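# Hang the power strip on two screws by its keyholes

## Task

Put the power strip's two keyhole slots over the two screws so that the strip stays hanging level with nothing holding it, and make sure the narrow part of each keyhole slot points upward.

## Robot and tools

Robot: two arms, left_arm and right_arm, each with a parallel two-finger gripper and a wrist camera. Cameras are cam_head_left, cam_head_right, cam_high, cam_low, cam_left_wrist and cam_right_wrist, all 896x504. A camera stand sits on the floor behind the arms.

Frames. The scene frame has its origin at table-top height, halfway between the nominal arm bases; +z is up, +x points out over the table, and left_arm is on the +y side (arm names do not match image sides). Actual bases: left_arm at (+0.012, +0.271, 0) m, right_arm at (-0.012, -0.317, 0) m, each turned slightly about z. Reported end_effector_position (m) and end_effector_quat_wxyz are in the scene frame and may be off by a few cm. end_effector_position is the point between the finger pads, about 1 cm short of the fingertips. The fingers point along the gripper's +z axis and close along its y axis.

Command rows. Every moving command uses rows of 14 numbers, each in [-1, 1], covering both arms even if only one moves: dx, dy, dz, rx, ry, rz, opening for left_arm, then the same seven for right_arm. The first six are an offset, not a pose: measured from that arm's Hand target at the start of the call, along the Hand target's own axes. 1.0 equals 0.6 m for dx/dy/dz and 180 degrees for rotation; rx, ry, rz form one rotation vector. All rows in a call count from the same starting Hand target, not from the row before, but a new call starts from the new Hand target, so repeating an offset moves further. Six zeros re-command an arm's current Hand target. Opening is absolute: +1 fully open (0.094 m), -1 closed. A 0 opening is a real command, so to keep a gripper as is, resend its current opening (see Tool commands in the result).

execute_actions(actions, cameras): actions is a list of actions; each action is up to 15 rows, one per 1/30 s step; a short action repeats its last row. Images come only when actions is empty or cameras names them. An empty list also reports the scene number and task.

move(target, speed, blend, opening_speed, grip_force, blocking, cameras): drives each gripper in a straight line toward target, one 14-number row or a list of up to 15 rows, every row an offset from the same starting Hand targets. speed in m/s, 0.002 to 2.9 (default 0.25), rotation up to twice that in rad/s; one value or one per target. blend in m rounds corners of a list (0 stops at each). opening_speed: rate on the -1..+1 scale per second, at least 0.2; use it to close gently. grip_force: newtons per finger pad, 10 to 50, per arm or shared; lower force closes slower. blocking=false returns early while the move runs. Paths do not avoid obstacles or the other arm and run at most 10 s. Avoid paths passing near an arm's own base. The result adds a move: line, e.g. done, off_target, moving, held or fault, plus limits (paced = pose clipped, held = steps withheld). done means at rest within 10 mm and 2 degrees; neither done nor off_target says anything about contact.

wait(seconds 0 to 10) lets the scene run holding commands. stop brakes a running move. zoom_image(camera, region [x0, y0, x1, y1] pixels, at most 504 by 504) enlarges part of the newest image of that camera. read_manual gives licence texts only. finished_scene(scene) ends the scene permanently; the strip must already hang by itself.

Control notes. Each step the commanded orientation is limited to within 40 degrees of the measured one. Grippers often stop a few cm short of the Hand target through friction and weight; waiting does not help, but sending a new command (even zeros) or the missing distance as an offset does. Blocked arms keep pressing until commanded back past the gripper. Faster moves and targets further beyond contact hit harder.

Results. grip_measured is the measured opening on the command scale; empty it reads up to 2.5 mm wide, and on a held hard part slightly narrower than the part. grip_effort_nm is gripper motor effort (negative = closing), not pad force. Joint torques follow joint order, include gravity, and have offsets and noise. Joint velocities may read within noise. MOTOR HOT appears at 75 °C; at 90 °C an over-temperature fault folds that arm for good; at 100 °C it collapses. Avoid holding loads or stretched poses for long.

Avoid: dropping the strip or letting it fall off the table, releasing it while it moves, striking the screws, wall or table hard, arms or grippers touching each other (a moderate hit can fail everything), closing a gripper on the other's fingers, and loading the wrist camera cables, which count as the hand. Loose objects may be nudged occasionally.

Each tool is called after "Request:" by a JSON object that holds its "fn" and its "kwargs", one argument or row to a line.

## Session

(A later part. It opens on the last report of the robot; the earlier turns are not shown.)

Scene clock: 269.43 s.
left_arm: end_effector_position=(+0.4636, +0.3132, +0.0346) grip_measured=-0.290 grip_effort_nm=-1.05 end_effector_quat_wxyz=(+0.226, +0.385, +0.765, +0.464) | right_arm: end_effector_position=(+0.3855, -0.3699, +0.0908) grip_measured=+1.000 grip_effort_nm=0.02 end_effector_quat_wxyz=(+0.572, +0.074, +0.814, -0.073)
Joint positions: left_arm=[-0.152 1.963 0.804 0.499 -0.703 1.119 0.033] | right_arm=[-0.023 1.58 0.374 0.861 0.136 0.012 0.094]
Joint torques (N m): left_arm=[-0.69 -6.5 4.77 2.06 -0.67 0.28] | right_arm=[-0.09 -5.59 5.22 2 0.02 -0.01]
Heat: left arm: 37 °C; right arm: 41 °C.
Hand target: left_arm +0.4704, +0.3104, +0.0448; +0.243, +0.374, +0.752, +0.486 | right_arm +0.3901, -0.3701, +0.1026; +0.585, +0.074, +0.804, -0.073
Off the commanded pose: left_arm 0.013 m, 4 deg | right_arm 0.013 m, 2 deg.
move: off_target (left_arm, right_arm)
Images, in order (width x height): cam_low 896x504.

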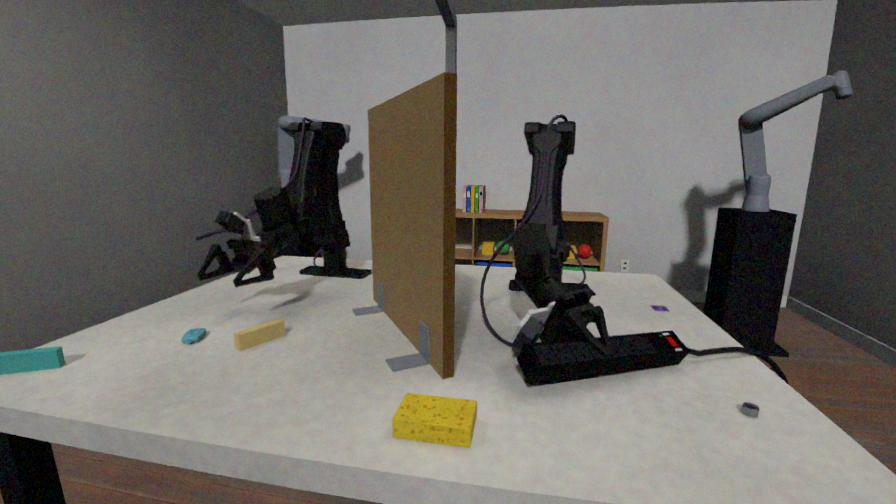

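Request:
{"fn": "move", "kwargs": {
  "target": [0,-0.016,0.01,-0.02,0,0,-0.5,0,0,0,0,0,0,1],
  "speed": 0.06
}}

Request:
{"fn": "move", "kwargs": {
  "target": [0,0.006,0,0,0,0,-0.1,0,0,0,0,0,0,1],
  "opening_speed": 0.3,
  "cameras": ["cam_low","cam_left_wrist"]
}}

Request:
{"fn": "zoom_image", "kwargs": {
  "camera": "cam_low",
  "region": [500, 280, 700, 420]
}}

Scene clock: 275.17 s.
left_arm: end_effector_position=(+0.4682, +0.3166, +0.0311) grip_measured=-0.290 grip_effort_nm=-1.05 end_effector_quat_wxyz=(+0.240, +0.371, +0.745, +0.500) | right_arm: end_effector_position=(+0.3855, -0.3699, +0.0908) grip_measured=+1.000 grip_effort_nm=0.02 end_effector_quat_wxyz=(+0.572, +0.074, +0.814, -0.073)
Joint positions: left_arm=[-0.158 2.043 0.773 0.714 -0.754 1.183 0.033] | right_arm=[-0.023 1.58 0.374 0.861 0.136 0.012 0.094]
Joint torques (N m): left_arm=[-0.8 -6.16 4.12 1.99 -0.41 0.14] | right_arm=[-0.08 -5.59 5.23 2 0.05 -0.01]
Heat: left arm: 37 °C; right arm: 41 °C.
Hand target: left_arm +0.4717, +0.3113, +0.0336; +0.254, +0.367, +0.736, +0.509 | right_arm +0.3901, -0.3701, +0.1026; +0.585, +0.074, +0.804, -0.073
Off the commanded pose: left_arm 0.007 m, 2 deg | right_arm 0.013 m, 2 deg.
move: off_target (right_arm)

Scene clock: 277.00 s.
left_arm: end_effector_position=(+0.4684, +0.3166, +0.0315) grip_measured=-0.101 grip_effort_nm=0.04 end_effector_quat_wxyz=(+0.239, +0.374, +0.743, +0.501) | right_arm: end_effector_position=(+0.3855, -0.3699, +0.0908) grip_measured=+1.000 grip_effort_nm=0.02 end_effector_quat_wxyz=(+0.572, +0.074, +0.814, -0.073)
Joint positions: left_arm=[-0.158 2.043 0.773 0.716 -0.754 1.192 0.042] | right_arm=[-0.023 1.58 0.374 0.861 0.136 0.012 0.094]
Joint torques (N m): left_arm=[-0.57 -6.8 4.34 1.84 -0.38 0.07] | right_arm=[0.09 -5.61 5.15 1.98 0.03 0.02]
Heat: left arm: 37 °C; right arm: 41 °C.
Hand target: left_arm +0.4727, +0.3120, +0.0369; +0.254, +0.367, +0.736, +0.509 | right_arm +0.3901, -0.3701, +0.1026; +0.585, +0.074, +0.804, -0.073
Off the commanded pose: left_arm 0.008 m, 2 deg | right_arm 0.013 m, 2 deg.
move: off_target (right_arm)
Images, in order (width x height): cam_low 896x504, cam_left_wrist 896x504.

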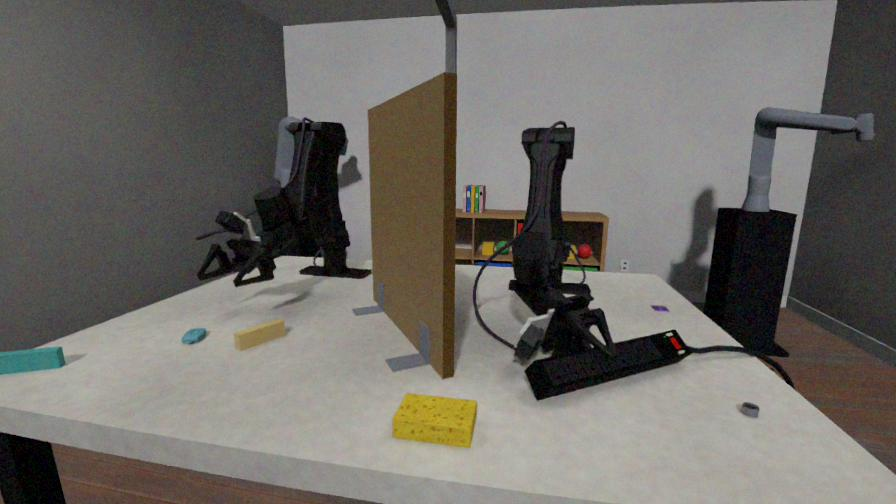

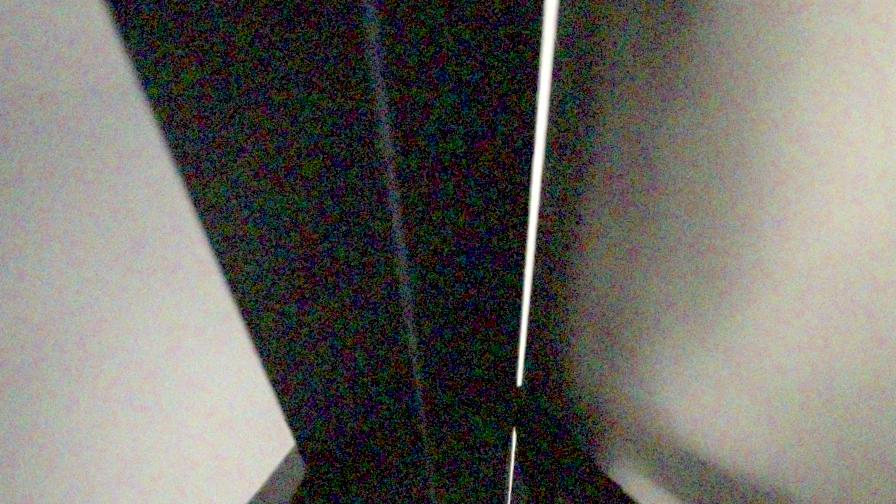

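Scaled by 2.520.

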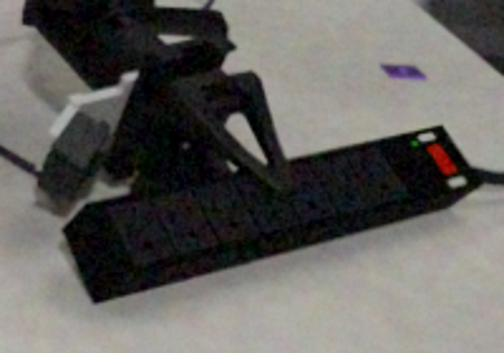

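Request:
{"fn": "move", "kwargs": {
  "target": [0,-0.05,-0.157,0,0,0,0.0,0,0,0,0,0,0,1],
  "speed": 0.08,
  "cameras": ["cam_low","cam_left_wrist","cam_head_left"]
}}

Request:
{"fn": "zoom_image", "kwargs": {
  "camera": "cam_low",
  "region": [500, 280, 700, 420]
}}

Scene clock: 288.63 s.
left_arm: end_effector_position=(+0.4009, +0.2533, +0.0397) grip_measured=-0.001 grip_effort_nm=0.04 end_effector_quat_wxyz=(+0.267, +0.359, +0.737, +0.507) | right_arm: end_effector_position=(+0.3855, -0.3699, +0.0908) grip_measured=+1.000 grip_effort_nm=0.02 end_effector_quat_wxyz=(+0.572, +0.074, +0.814, -0.073)
Joint positions: left_arm=[-0.423 1.903 0.573 0.675 -0.971 0.975 0.047] | right_arm=[-0.023 1.58 0.374 0.861 0.136 0.012 0.094]
Joint torques (N m): left_arm=[-0.77 -8.49 3.3 0.53 -0.52 -0.06] | right_arm=[-0.01 -5.64 5.18 2.01 0.06 0.02]
Heat: left arm: 37 °C; right arm: 41 °C.
Hand target: left_arm +0.3938, +0.2526, +0.0421; +0.254, +0.367, +0.736, +0.509 | right_arm +0.3901, -0.3701, +0.1026; +0.585, +0.074, +0.804, -0.073
Off the commanded pose: left_arm 0.007 m, 2 deg | right_arm 0.013 m, 2 deg.
move: off_target (right_arm)
Images, in order (width x height): cam_head_left 896x504, cam_low 896x504, cam_left_wrist 896x504.

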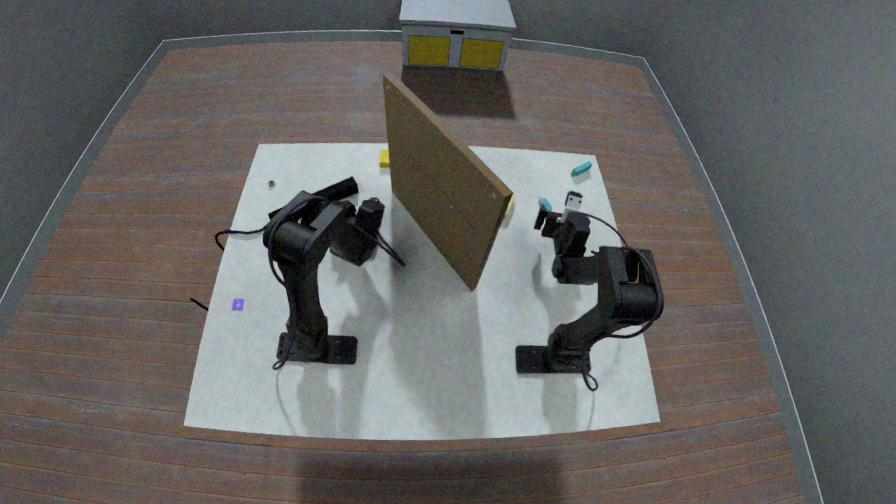

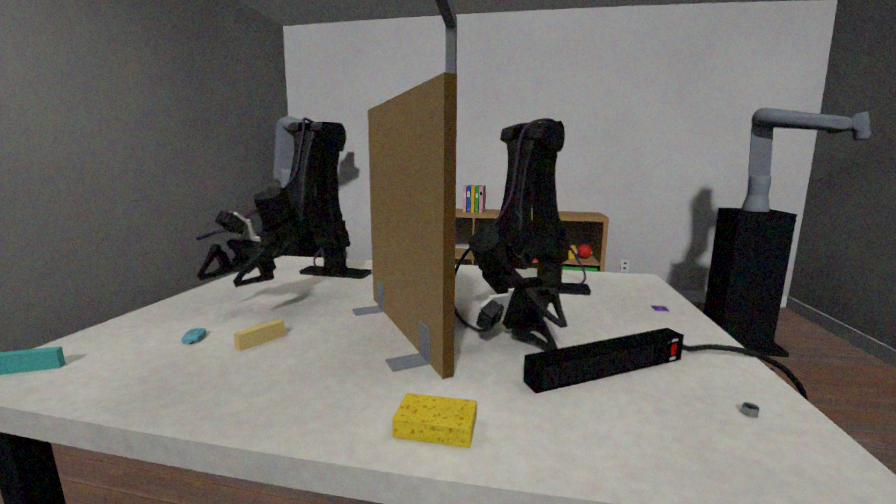

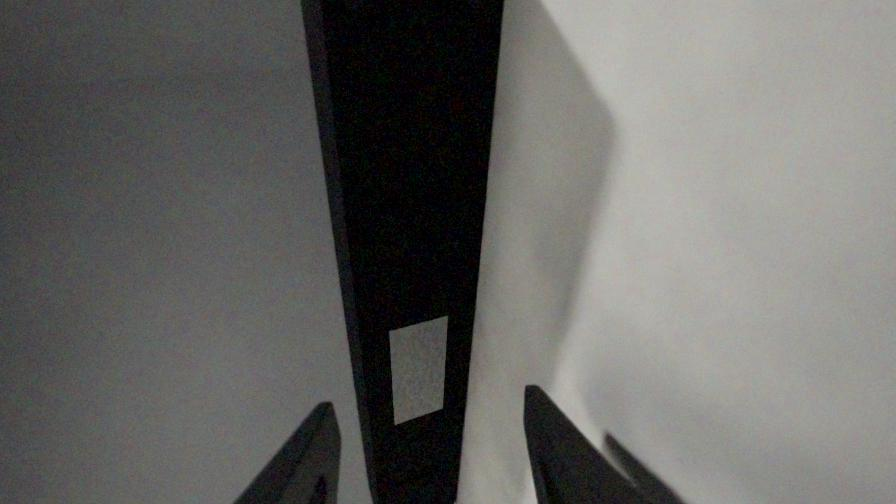

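Scaled by 2.520.

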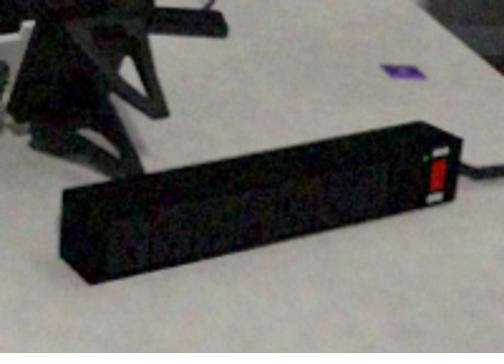

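Request:
{"fn": "zoom_image", "kwargs": {
  "camera": "cam_left_wrist",
  "region": [300, 0, 520, 300]
}}

Request:
{"fn": "zoom_image", "kwargs": {
  "camera": "cam_left_wrist",
  "region": [310, 180, 510, 320]
}}

Scaled by 1.680.

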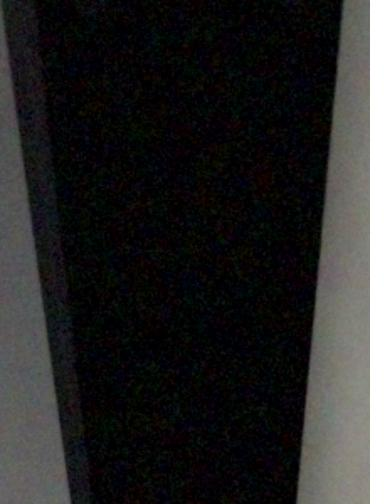

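Scaled by 2.520.

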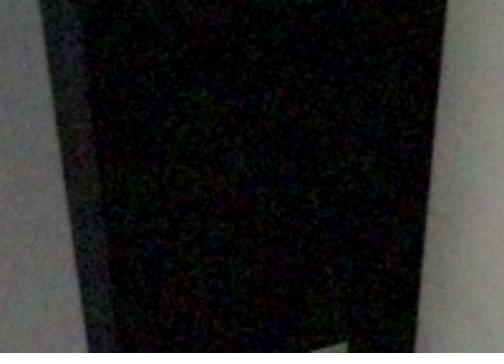

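Request:
{"fn": "move", "kwargs": {
  "target": [
    [0,0.1403,-0.053,0.1,0,0,0.3,0,0,0,0,0,0,1],
    [-0.0053,0.2013,0.1092,0.375,0,0,0.3,0,0,0,0,0,0,1]
  ],
  "speed": 0.3,
  "blend": [0.03,0],
  "cameras": ["cam_left_wrist","cam_low"]
}}

Scene clock: 325.40 s.
left_arm: end_effector_position=(+0.4790, +0.3168, +0.1338) grip_measured=+0.299 grip_effort_nm=0.06 end_effector_quat_wxyz=(+0.029, +0.439, +0.897, +0.039) | right_arm: end_effector_position=(+0.3855, -0.3699, +0.0908) grip_measured=+1.000 grip_effort_nm=0.02 end_effector_quat_wxyz=(+0.572, +0.074, +0.814, -0.073)
Joint positions: left_arm=[0.098 2.36 2.437 -1.559 -0.038 0.993 0.061] | right_arm=[-0.023 1.58 0.374 0.861 0.136 0.012 0.094]
Joint torques (N m): left_arm=[-0.03 -8.81 8.5 -0.15 0.24 0.17] | right_arm=[-0.03 -5.49 5.18 1.99 0.06 -0.01]
Heat: left arm: 37 °C; right arm: 42 °C.
Hand target: left_arm +0.4787, +0.3127, +0.1320; +0.008, +0.446, +0.895, +0.014 | right_arm +0.3901, -0.3701, +0.1026; +0.585, +0.074, +0.804, -0.073
Off the commanded pose: left_arm 0.004 m, 4 deg | right_arm 0.013 m, 2 deg.
joint sent to its limit (left arm) — joint 4 (wrist pitch), lower limit. The joint targets are off in position, not in orientation.
move: off_target (left_arm, right_arm)
Images, in order (width x height): cam_low 896x504, cam_left_wrist 896x504.

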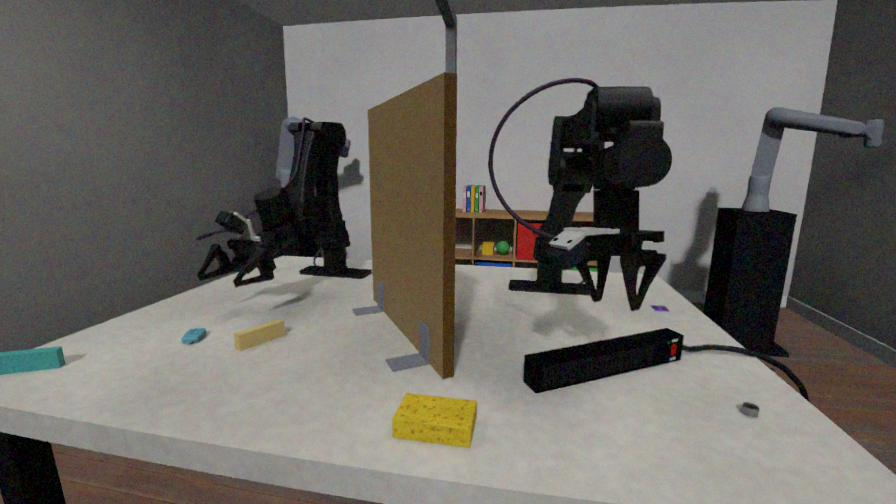

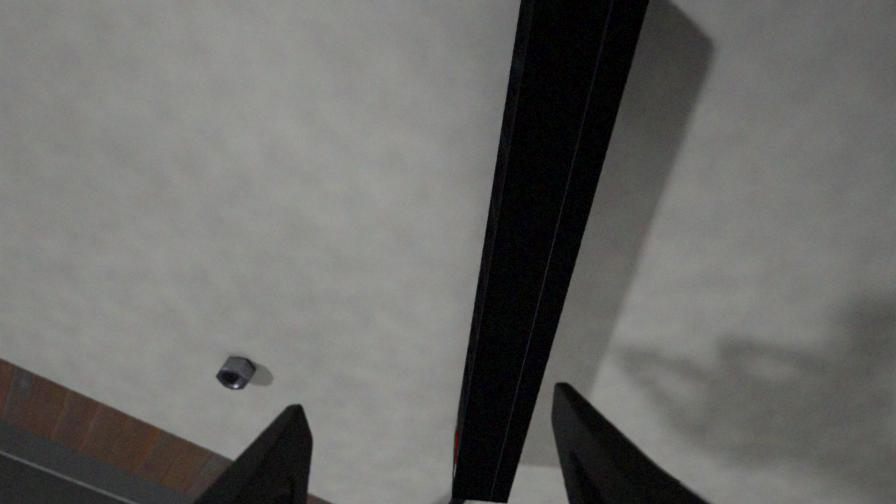

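Request:
{"fn": "move", "kwargs": {
  "target": [0.0495,-0.0568,0.157,0,0,0.033,0.3,0,0,0,0,0,0,1],
  "speed": 0.15,
  "cameras": ["cam_left_wrist"]
}}

Scene clock: 337.93 s.
left_arm: end_effector_position=(+0.4291, +0.3197, +0.0160) grip_measured=+0.299 grip_effort_nm=0.05 end_effector_quat_wxyz=(-0.026, +0.487, +0.873, +0.005) | right_arm: end_effector_position=(+0.3855, -0.3699, +0.0908) grip_measured=+1.000 grip_effort_nm=0.02 end_effector_quat_wxyz=(+0.572, +0.074, +0.814, -0.073)
Joint positions: left_arm=[0.115 2.242 1.765 -1.131 -0.037 1.115 0.061] | right_arm=[-0.023 1.58 0.374 0.861 0.136 0.012 0.094]
Joint torques (N m): left_arm=[0.55 -14.06 5.04 0.12 0.2 0.15] | right_arm=[-0.05 -5.61 5.22 2.01 0.06 -0.01]
Heat: left arm: 37 °C; right arm: 42 °C.
Hand target: left_arm +0.4361, +0.3176, +0.0367; +0.007, +0.492, +0.871, +0.015 | right_arm +0.3901, -0.3701, +0.1026; +0.585, +0.074, +0.804, -0.073
Off the commanded pose: left_arm 0.022 m, 4 deg | right_arm 0.013 m, 2 deg.
move: off_target (left_arm, right_arm)
Images, in order (width x height): cam_left_wrist 896x504.

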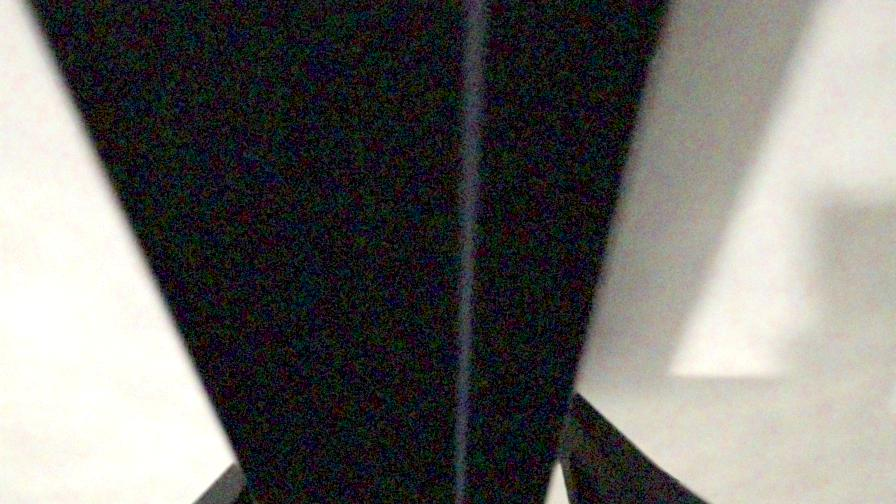

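Request:
{"fn": "move", "kwargs": {
  "target": [0,0,-0.042,0,0,0,0.3,0,0,0,0,0,0,1],
  "speed": 0.1,
  "cameras": ["cam_left_wrist"]
}}

Scene clock: 342.17 s.
left_arm: end_effector_position=(+0.4279, +0.3196, +0.0331) grip_measured=+0.299 grip_effort_nm=0.05 end_effector_quat_wxyz=(-0.022, +0.487, +0.873, +0.007) | right_arm: end_effector_position=(+0.3855, -0.3699, +0.0908) grip_measured=+1.000 grip_effort_nm=0.02 end_effector_quat_wxyz=(+0.572, +0.074, +0.814, -0.073)
Joint positions: left_arm=[0.115 2.213 1.787 -1.173 -0.037 1.115 0.061] | right_arm=[-0.023 1.58 0.374 0.861 0.136 0.012 0.094]
Joint torques (N m): left_arm=[0.53 -13.48 8.44 -0.33 0.19 0.16] | right_arm=[-0.13 -5.7 5.14 1.99 0.06 0.01]
Heat: left arm: 37 °C; right arm: 42 °C.
Hand target: left_arm +0.4354, +0.3172, +0.0619; +0.007, +0.492, +0.871, +0.015 | right_arm +0.3901, -0.3701, +0.1026; +0.585, +0.074, +0.804, -0.073
Off the commanded pose: left_arm 0.030 m, 3 deg | right_arm 0.013 m, 2 deg.
move: off_target (left_arm, right_arm)
Images, in order (width x height): cam_left_wrist 896x504.

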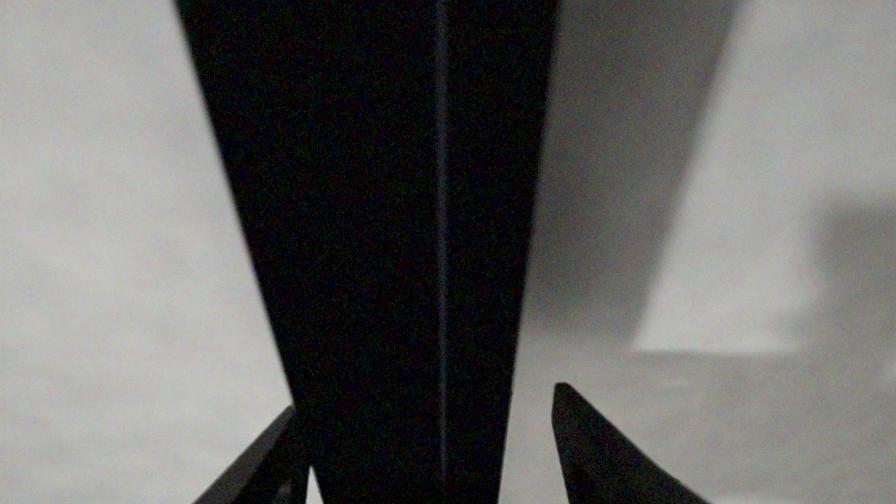

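Request:
{"fn": "move", "kwargs": {
  "target": [0,0.008,-0.012,0,0,0,0.3,0,0,0,0,0,0,1],
  "speed": 0.1
}}

Request:
{"fn": "move", "kwargs": {
  "target": [0,0,0,0,0,0,-0.5,0,0,0,0,0,0,1],
  "opening_speed": 0.6,
  "cameras": ["cam_left_wrist"]
}}

Scene clock: 347.63 s.
left_arm: end_effector_position=(+0.4341, +0.3202, +0.0461) grip_measured=+0.299 grip_effort_nm=0.05 end_effector_quat_wxyz=(-0.016, +0.489, +0.872, +0.011) | right_arm: end_effector_position=(+0.3855, -0.3699, +0.0908) grip_measured=+1.000 grip_effort_nm=0.02 end_effector_quat_wxyz=(+0.572, +0.074, +0.814, -0.073)
Joint positions: left_arm=[0.115 2.214 1.842 -1.212 -0.037 1.118 0.061] | right_arm=[-0.023 1.58 0.374 0.861 0.136 0.012 0.094]
Joint torques (N m): left_arm=[0.54 -12.41 8.64 -0.26 0.2 0.17] | right_arm=[-0.14 -5.5 5.15 2 0.04 0.02]
Heat: left arm: 38 °C; right arm: 42 °C.
Hand target: left_arm +0.4393, +0.3195, +0.0692; +0.007, +0.492, +0.871, +0.015 | right_arm +0.3901, -0.3701, +0.1026; +0.585, +0.074, +0.804, -0.073
Off the commanded pose: left_arm 0.024 m, 3 deg | right_arm 0.013 m, 2 deg.
move: off_target (left_arm, right_arm)

Scene clock: 349.47 s.
left_arm: end_effector_position=(+0.4335, +0.3193, +0.0461) grip_measured=-0.297 grip_effort_nm=-1.05 end_effector_quat_wxyz=(-0.017, +0.492, +0.871, +0.010) | right_arm: end_effector_position=(+0.3855, -0.3699, +0.0908) grip_measured=+1.000 grip_effort_nm=0.02 end_effector_quat_wxyz=(+0.572, +0.074, +0.814, -0.073)
Joint positions: left_arm=[0.114 2.214 1.842 -1.214 -0.036 1.124 0.033] | right_arm=[-0.023 1.58 0.374 0.861 0.136 0.012 0.094]
Joint torques (N m): left_arm=[0.62 -12.23 8.61 -0.28 0.21 0.09] | right_arm=[-0.03 -5.56 5.14 2.01 0.07 0.01]
Heat: left arm: 38 °C; right arm: 42 °C.
Hand target: left_arm +0.4393, +0.3195, +0.0692; +0.007, +0.492, +0.871, +0.015 | right_arm +0.3901, -0.3701, +0.1026; +0.585, +0.074, +0.804, -0.073
Off the commanded pose: left_arm 0.024 m, 3 deg | right_arm 0.013 m, 2 deg.
move: off_target (left_arm, right_arm)
Images, in order (width x height): cam_left_wrist 896x504.

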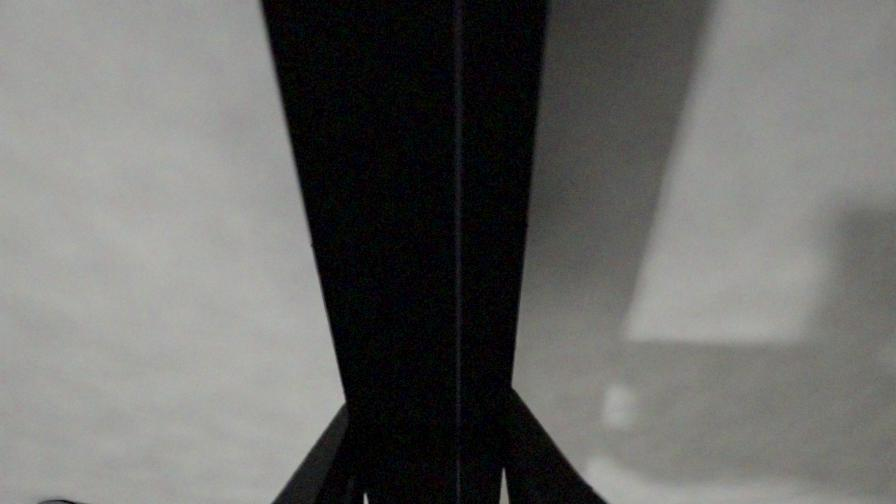

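Request:
{"fn": "move", "kwargs": {
  "target": [
    [0,0,-0.06,-0.1,0,0,-0.5,0,0,0,0,0,0,1],
    [0.003,-0.037,0.01,-0.361,0,0,-0.5,0,0,0,0,0,0,1]
  ],
  "speed": 0.25,
  "blend": [0.02,0],
  "cameras": ["cam_left_wrist","cam_low"]
}}

Request:
{"fn": "zoom_image", "kwargs": {
  "camera": "cam_low",
  "region": [500, 280, 700, 420]
}}

Scene clock: 362.27 s.
left_arm: end_effector_position=(+0.4126, +0.3050, +0.0466) grip_measured=-0.297 grip_effort_nm=-1.05 end_effector_quat_wxyz=(+0.256, +0.432, +0.740, +0.447) | right_arm: end_effector_position=(+0.3855, -0.3699, +0.0908) grip_measured=+1.000 grip_effort_nm=0.02 end_effector_quat_wxyz=(+0.572, +0.074, +0.814, -0.073)
Joint positions: left_arm=[-0.158 1.744 0.537 0.602 -0.603 1.205 0.033] | right_arm=[-0.023 1.58 0.374 0.861 0.136 0.012 0.094]
Joint torques (N m): left_arm=[-0.29 -5.11 4.78 2.25 -0.82 0.31] | right_arm=[-0.03 -5.57 5.14 2.01 0.04 -0.01]
Heat: left arm: 38 °C; right arm: 42 °C.
Hand target: left_arm +0.4195, +0.3097, +0.0625; +0.270, +0.411, +0.726, +0.480 | right_arm +0.3901, -0.3701, +0.1026; +0.585, +0.074, +0.804, -0.073
Off the commanded pose: left_arm 0.018 m, 5 deg | right_arm 0.013 m, 2 deg.
move: off_target (left_arm, right_arm)
Images, in order (width x height): cam_low 896x504, cam_left_wrist 896x504.

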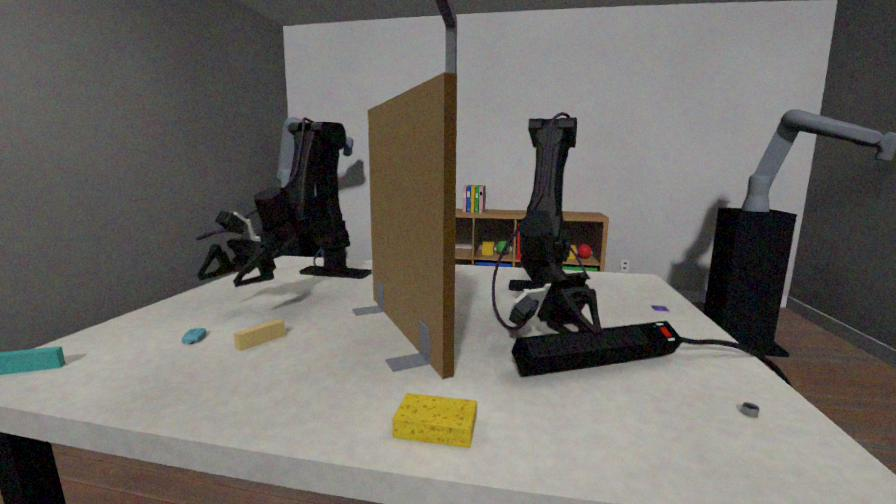

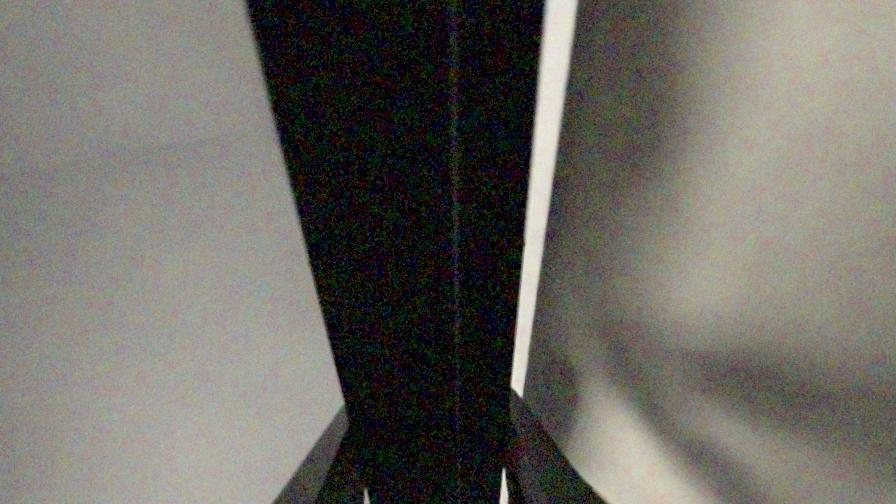

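Scaled by 2.520.

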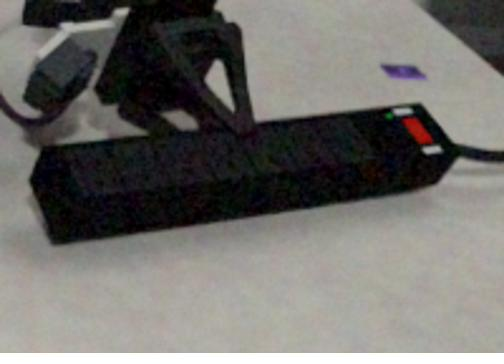

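Request:
{"fn": "move", "kwargs": {
  "target": [0,-0.024,0.012,-0.05,0,0,-0.5,0,0,0,0,0,0,1],
  "speed": 0.06
}}

Request:
{"fn": "move", "kwargs": {
  "target": [0,0,0,0,0,0,-0.15,0,0,0,0,0,0,1],
  "opening_speed": 0.3,
  "cameras": ["cam_low"]
}}

Request:
{"fn": "zoom_image", "kwargs": {
  "camera": "cam_low",
  "region": [500, 280, 700, 420]
}}

Scene clock: 369.23 s.
left_arm: end_effector_position=(+0.4189, +0.3121, +0.0370) grip_measured=-0.297 grip_effort_nm=-1.05 end_effector_quat_wxyz=(+0.295, +0.396, +0.702, +0.514) | right_arm: end_effector_position=(+0.3855, -0.3699, +0.0908) grip_measured=+1.000 grip_effort_nm=0.02 end_effector_quat_wxyz=(+0.572, +0.074, +0.814, -0.073)
Joint positions: left_arm=[-0.165 1.991 0.463 1.135 -0.68 1.308 0.033] | right_arm=[-0.023 1.58 0.374 0.861 0.136 0.012 0.094]
Joint torques (N m): left_arm=[-0.92 -5.14 2.91 2.21 -0.61 0.44] | right_arm=[0.03 -5.59 5.12 2.01 0.04 0.01]
Heat: left arm: 37 °C; right arm: 42 °C.
Hand target: left_arm +0.4203, +0.3103, +0.0464; +0.301, +0.389, +0.687, +0.535 | right_arm +0.3901, -0.3701, +0.1026; +0.585, +0.074, +0.804, -0.073
Off the commanded pose: left_arm 0.010 m, 3 deg | right_arm 0.013 m, 2 deg.
move: off_target (left_arm, right_arm)

Scene clock: 370.90 s.
left_arm: end_effector_position=(+0.4215, +0.3073, +0.0452) grip_measured=-0.151 grip_effort_nm=0.06 end_effector_quat_wxyz=(+0.302, +0.398, +0.688, +0.526) | right_arm: end_effector_position=(+0.3855, -0.3699, +0.0908) grip_measured=+1.000 grip_effort_nm=0.02 end_effector_quat_wxyz=(+0.572, +0.074, +0.814, -0.073)
Joint positions: left_arm=[-0.181 1.992 0.463 1.177 -0.693 1.345 0.04] | right_arm=[-0.023 1.58 0.374 0.861 0.136 0.012 0.094]
Joint torques (N m): left_arm=[-0.43 -4.83 2.77 1.85 -0.39 0.07] | right_arm=[-0.09 -5.52 5.16 2 0.07 0.01]
Heat: left arm: 37 °C; right arm: 42 °C.
Hand target: left_arm +0.4203, +0.3103, +0.0464; +0.301, +0.389, +0.687, +0.535 | right_arm +0.3901, -0.3701, +0.1026; +0.585, +0.074, +0.804, -0.073
Off the commanded pose: left_arm 0.003 m, 2 deg | right_arm 0.013 m, 2 deg.
move: off_target (right_arm)
Images, in order (width x height): cam_low 896x504.

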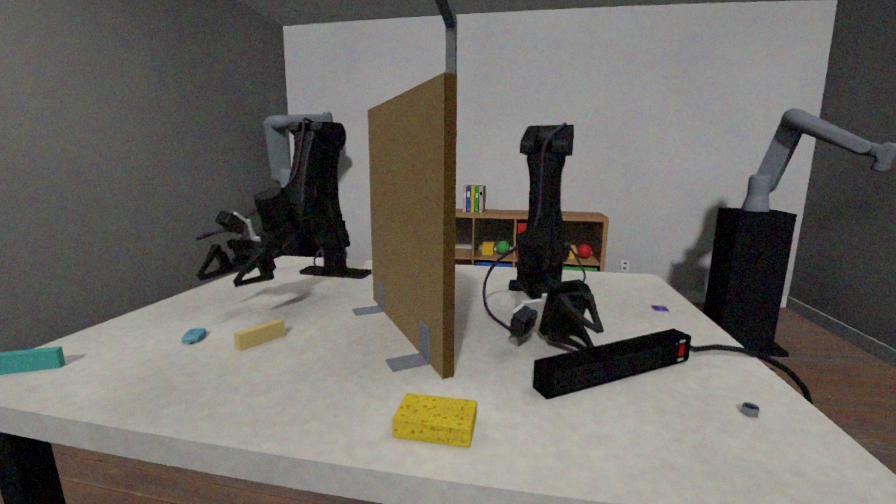

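Scaled by 2.520.

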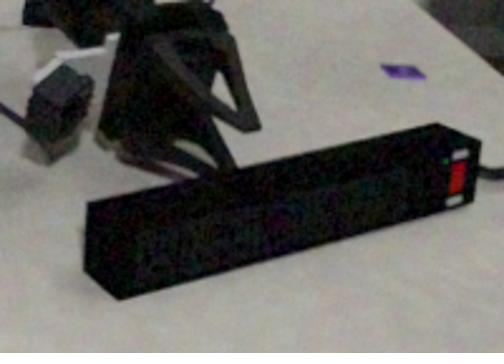

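Request:
{"fn": "move", "kwargs": {
  "target": [
    [0,0.06,-0.12,0,0,0,0.2,0,0,0,0,0,0,1],
    [0,0.2,-0.07,0.2,0,0,0.4,0,0,0,0,0,0,1],
    [0.02,0.19,0.07,0.42,0,0,0.4,0,0,0,0,0,0,1]
  ],
  "speed": 0.25,
  "blend": [0.02,0.03,0],
  "cameras": ["cam_left_wrist","cam_low"]
}}

Scene clock: 436.47 s.
left_arm: end_effector_position=(+0.4733, +0.3605, +0.1474) grip_measured=+0.399 grip_effort_nm=0.06 end_effector_quat_wxyz=(+0.039, +0.484, +0.873, +0.049) | right_arm: end_effector_position=(+0.3855, -0.3699, +0.0908) grip_measured=+1.000 grip_effort_nm=0.02 end_effector_quat_wxyz=(+0.572, +0.074, +0.814, -0.073)
Joint positions: left_arm=[0.197 2.333 2.442 -1.557 -0.027 1.193 0.066] | right_arm=[-0.023 1.58 0.374 0.861 0.136 0.012 0.094]
Joint torques (N m): left_arm=[0.13 -8.81 8.53 -0.11 0.23 0.17] | right_arm=[0.02 -5.5 5.12 2.01 0.06 -0.01]
Heat: left arm: 37 °C; right arm: 43 °C.
Hand target: left_arm +0.4731, +0.3557, +0.1467; +0.000, +0.492, +0.871, +0.002 | right_arm +0.3901, -0.3701, +0.1026; +0.585, +0.074, +0.804, -0.073
Off the commanded pose: left_arm 0.005 m, 7 deg | right_arm 0.013 m, 2 deg.
joint sent to its limit (left arm) — joint 4 (wrist pitch), lower limit. The joint targets are off in position and orientation.
move: off_target (left_arm, right_arm); blend cut to 0 m at target 2
Images, in order (width x height): cam_low 896x504, cam_left_wrist 896x504.

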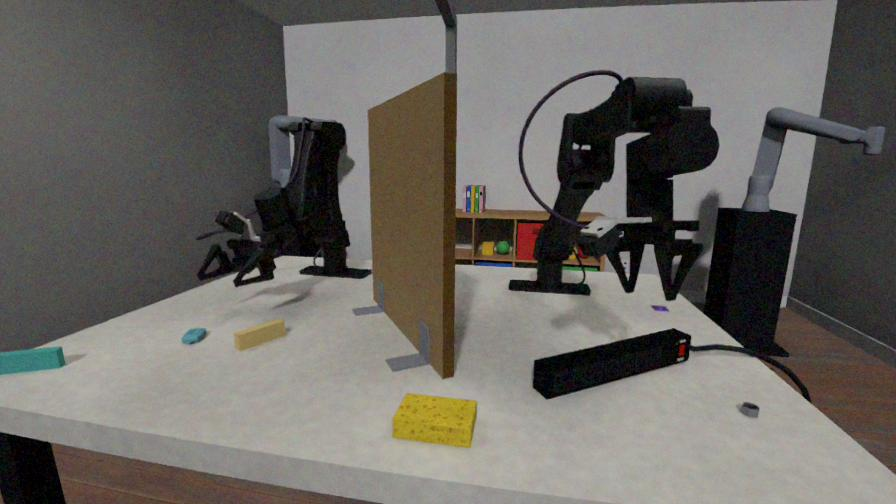

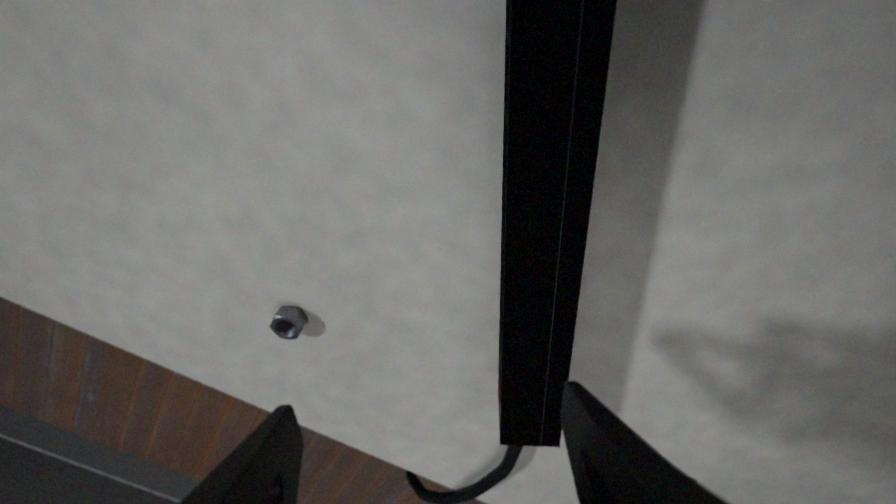

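Request:
{"fn": "move", "kwargs": {
  "target": [-0.0045,-0.0593,0.175,0,0,0.007,0.4,0,0,0,0,0,0,1],
  "speed": 0.15,
  "cameras": ["cam_left_wrist"]
}}

Scene clock: 449.00 s.
left_arm: end_effector_position=(+0.4375, +0.3390, +0.0215) grip_measured=+0.399 grip_effort_nm=0.06 end_effector_quat_wxyz=(-0.031, +0.500, +0.865, -0.008) | right_arm: end_effector_position=(+0.3855, -0.3699, +0.0908) grip_measured=+1.000 grip_effort_nm=0.02 end_effector_quat_wxyz=(+0.572, +0.074, +0.814, -0.073)
Joint positions: left_arm=[0.163 2.307 1.896 -1.219 -0.026 1.193 0.066] | right_arm=[-0.023 1.58 0.374 0.861 0.136 0.012 0.094]
Joint torques (N m): left_arm=[-0.38 -14.3 5.04 0.1 0.24 0.01] | right_arm=[-0.08 -5.63 5.14 1.98 0.06 0]
Heat: left arm: 37 °C; right arm: 43 °C.
Hand target: left_arm +0.4442, +0.3355, +0.0416; +0.000, +0.501, +0.865, +0.002 | right_arm +0.3901, -0.3701, +0.1026; +0.585, +0.074, +0.804, -0.073
Off the commanded pose: left_arm 0.022 m, 4 deg | right_arm 0.013 m, 2 deg.
move: off_target (left_arm, right_arm)
Images, in order (width x height): cam_left_wrist 896x504.

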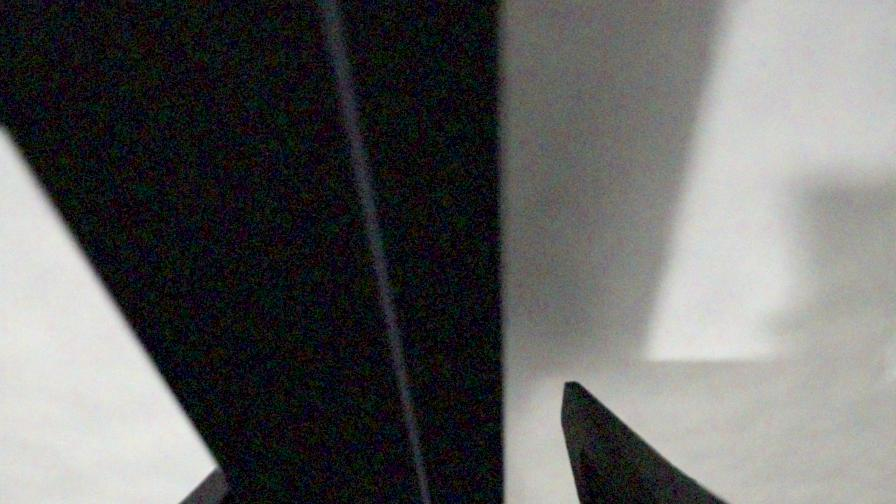

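Request:
{"fn": "move", "kwargs": {
  "target": [0,0.01,0,0,0,0,0.4,0,0,0,0,0,0,1],
  "speed": 0.1
}}

Request:
{"fn": "move", "kwargs": {
  "target": [0,0,0,0,0,0,-0.5,0,0,0,0,0,0,1],
  "opening_speed": 0.6
}}

Scene clock: 452.30 s.
left_arm: end_effector_position=(+0.4375, +0.3390, +0.0215) grip_measured=+0.399 grip_effort_nm=0.06 end_effector_quat_wxyz=(-0.031, +0.500, +0.865, -0.008) | right_arm: end_effector_position=(+0.3855, -0.3699, +0.0908) grip_measured=+1.000 grip_effort_nm=0.02 end_effector_quat_wxyz=(+0.572, +0.074, +0.814, -0.073)
Joint positions: left_arm=[0.163 2.307 1.896 -1.219 -0.026 1.193 0.066] | right_arm=[-0.023 1.58 0.374 0.861 0.136 0.012 0.094]
Joint velocities: left_arm=[within noise] | right_arm=[-0.002 0.037 -0.056 0.022 -0.022 -0.051 0]
Joint torques (N m): left_arm=[-0.05 -12.56 8.1 -0.09 0.23 0.08] | right_arm=[0.06 -5.56 5.2 2.01 0.06 0]
Heat: left arm: 37 °C; right arm: 43 °C.
Hand target: left_arm +0.4494, +0.3385, +0.0416; +0.000, +0.501, +0.865, +0.002 | right_arm +0.3901, -0.3701, +0.1026; +0.585, +0.074, +0.804, -0.073
Off the commanded pose: left_arm 0.023 m, 4 deg | right_arm 0.013 m, 2 deg.
move: off_target (left_arm, right_arm)

Scene clock: 454.30 s.
left_arm: end_effector_position=(+0.4373, +0.3400, +0.0215) grip_measured=-0.286 grip_effort_nm=-1.05 end_effector_quat_wxyz=(-0.030, +0.499, +0.866, -0.009) | right_arm: end_effector_position=(+0.3855, -0.3699, +0.0908) grip_measured=+1.000 grip_effort_nm=0.02 end_effector_quat_wxyz=(+0.572, +0.074, +0.814, -0.073)
Joint positions: left_arm=[0.166 2.307 1.896 -1.219 -0.024 1.193 0.034] | right_arm=[-0.023 1.58 0.374 0.861 0.136 0.012 0.094]
Joint torques (N m): left_arm=[-0.1 -12.66 8.06 -0.1 0.2 0.08] | right_arm=[-0.06 -5.55 5.31 2 0.05 0]
Heat: left arm: 38 °C; right arm: 43 °C.
Hand target: left_arm +0.4494, +0.3385, +0.0416; +0.000, +0.501, +0.865, +0.002 | right_arm +0.3901, -0.3701, +0.1026; +0.585, +0.074, +0.804, -0.073
Off the commanded pose: left_arm 0.024 m, 4 deg | right_arm 0.013 m, 2 deg.
move: off_target (left_arm, right_arm)

Request:
{"fn": "move", "kwargs": {
  "target": [
    [0,0,-0.15,0,0,0,-0.5,0,0,0,0,0,0,1],
    [-0.1178,-0.2585,-0.15,0,0,-0.25,-0.5,0,0,0,0,0,0,1],
    [-0.2368,-0.4767,-0.15,0,0,-0.497,-0.5,0,0,0,0,0,0,1]
  ],
  "speed": 0.2,
  "blend": [0.03,0.05,0],
  "cameras": ["cam_left_wrist","cam_low","cam_head_left","cam_high"]
}}

Scene clock: 473.40 s.
left_arm: end_effector_position=(+0.2801, +0.1015, +0.1184) grip_measured=-0.289 grip_effort_nm=-1.05 end_effector_quat_wxyz=(-0.002, -0.252, +0.966, +0.052) | right_arm: end_effector_position=(+0.3855, -0.3699, +0.0908) grip_measured=+1.000 grip_effort_nm=0.02 end_effector_quat_wxyz=(+0.572, +0.074, +0.814, -0.073)
Joint positions: left_arm=[-0.586 1.822 1.555 -1.386 -0.064 -1.116 0.033] | right_arm=[-0.023 1.58 0.374 0.861 0.136 0.012 0.094]
Joint torques (N m): left_arm=[-3.49 -9.91 6.02 0.22 0.7 -0.52] | right_arm=[-0.14 -5.61 5.18 2.01 0.03 0.02]
Heat: left arm: 38 °C; right arm: 43 °C.
Hand target: left_arm +0.2717, +0.0726, +0.1302; +0.002, -0.253, +0.968, +0.002 | right_arm +0.3901, -0.3701, +0.1026; +0.585, +0.074, +0.804, -0.073
Off the commanded pose: left_arm 0.032 m, 6 deg | right_arm 0.013 m, 2 deg.
move: off_target (left_arm, right_arm)
Images, in order (width x height): cam_head_left 896x504, cam_high 896x504, cam_low 896x504, cam_left_wrist 896x504.

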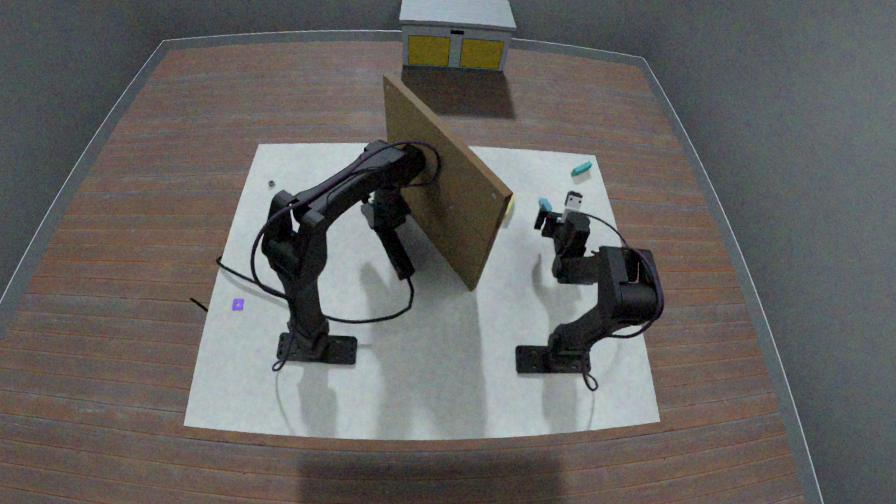

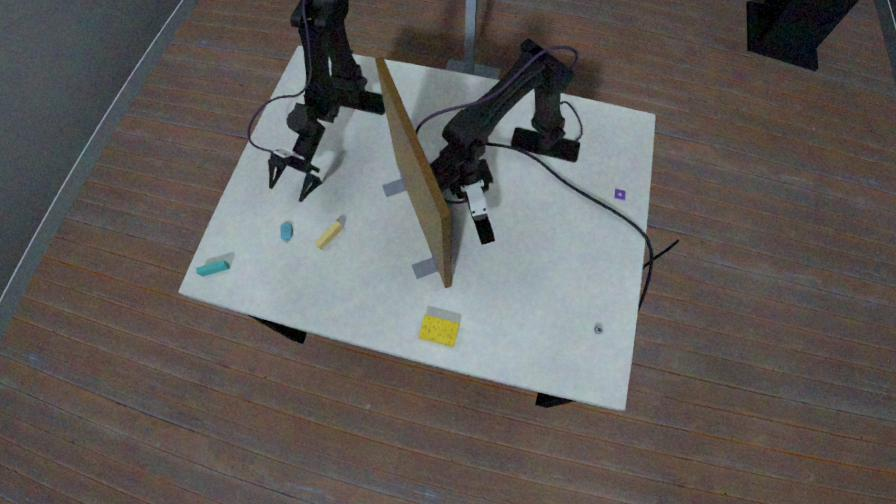

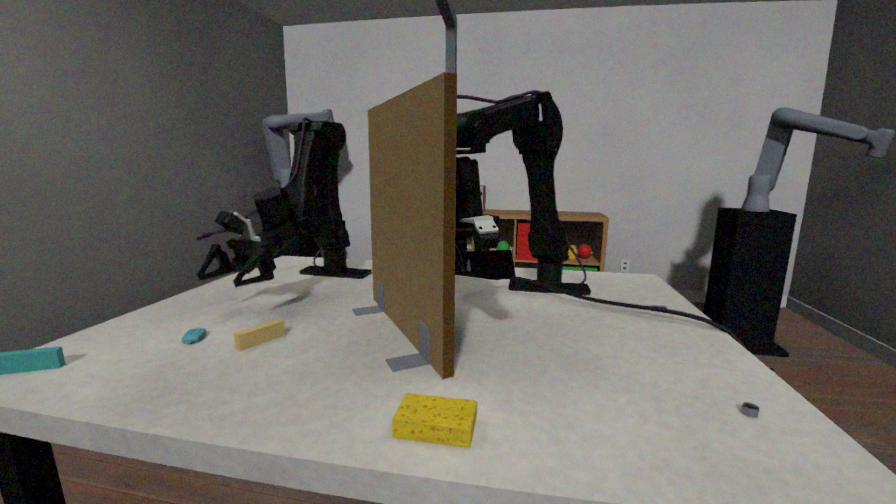

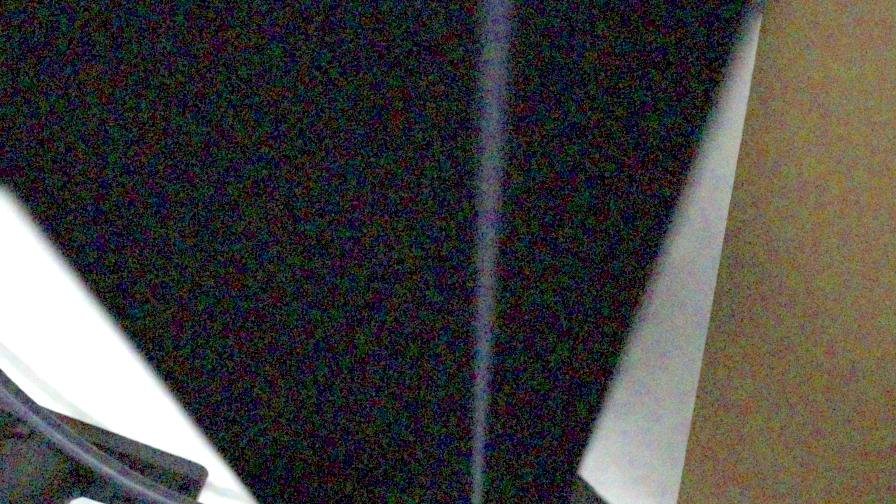

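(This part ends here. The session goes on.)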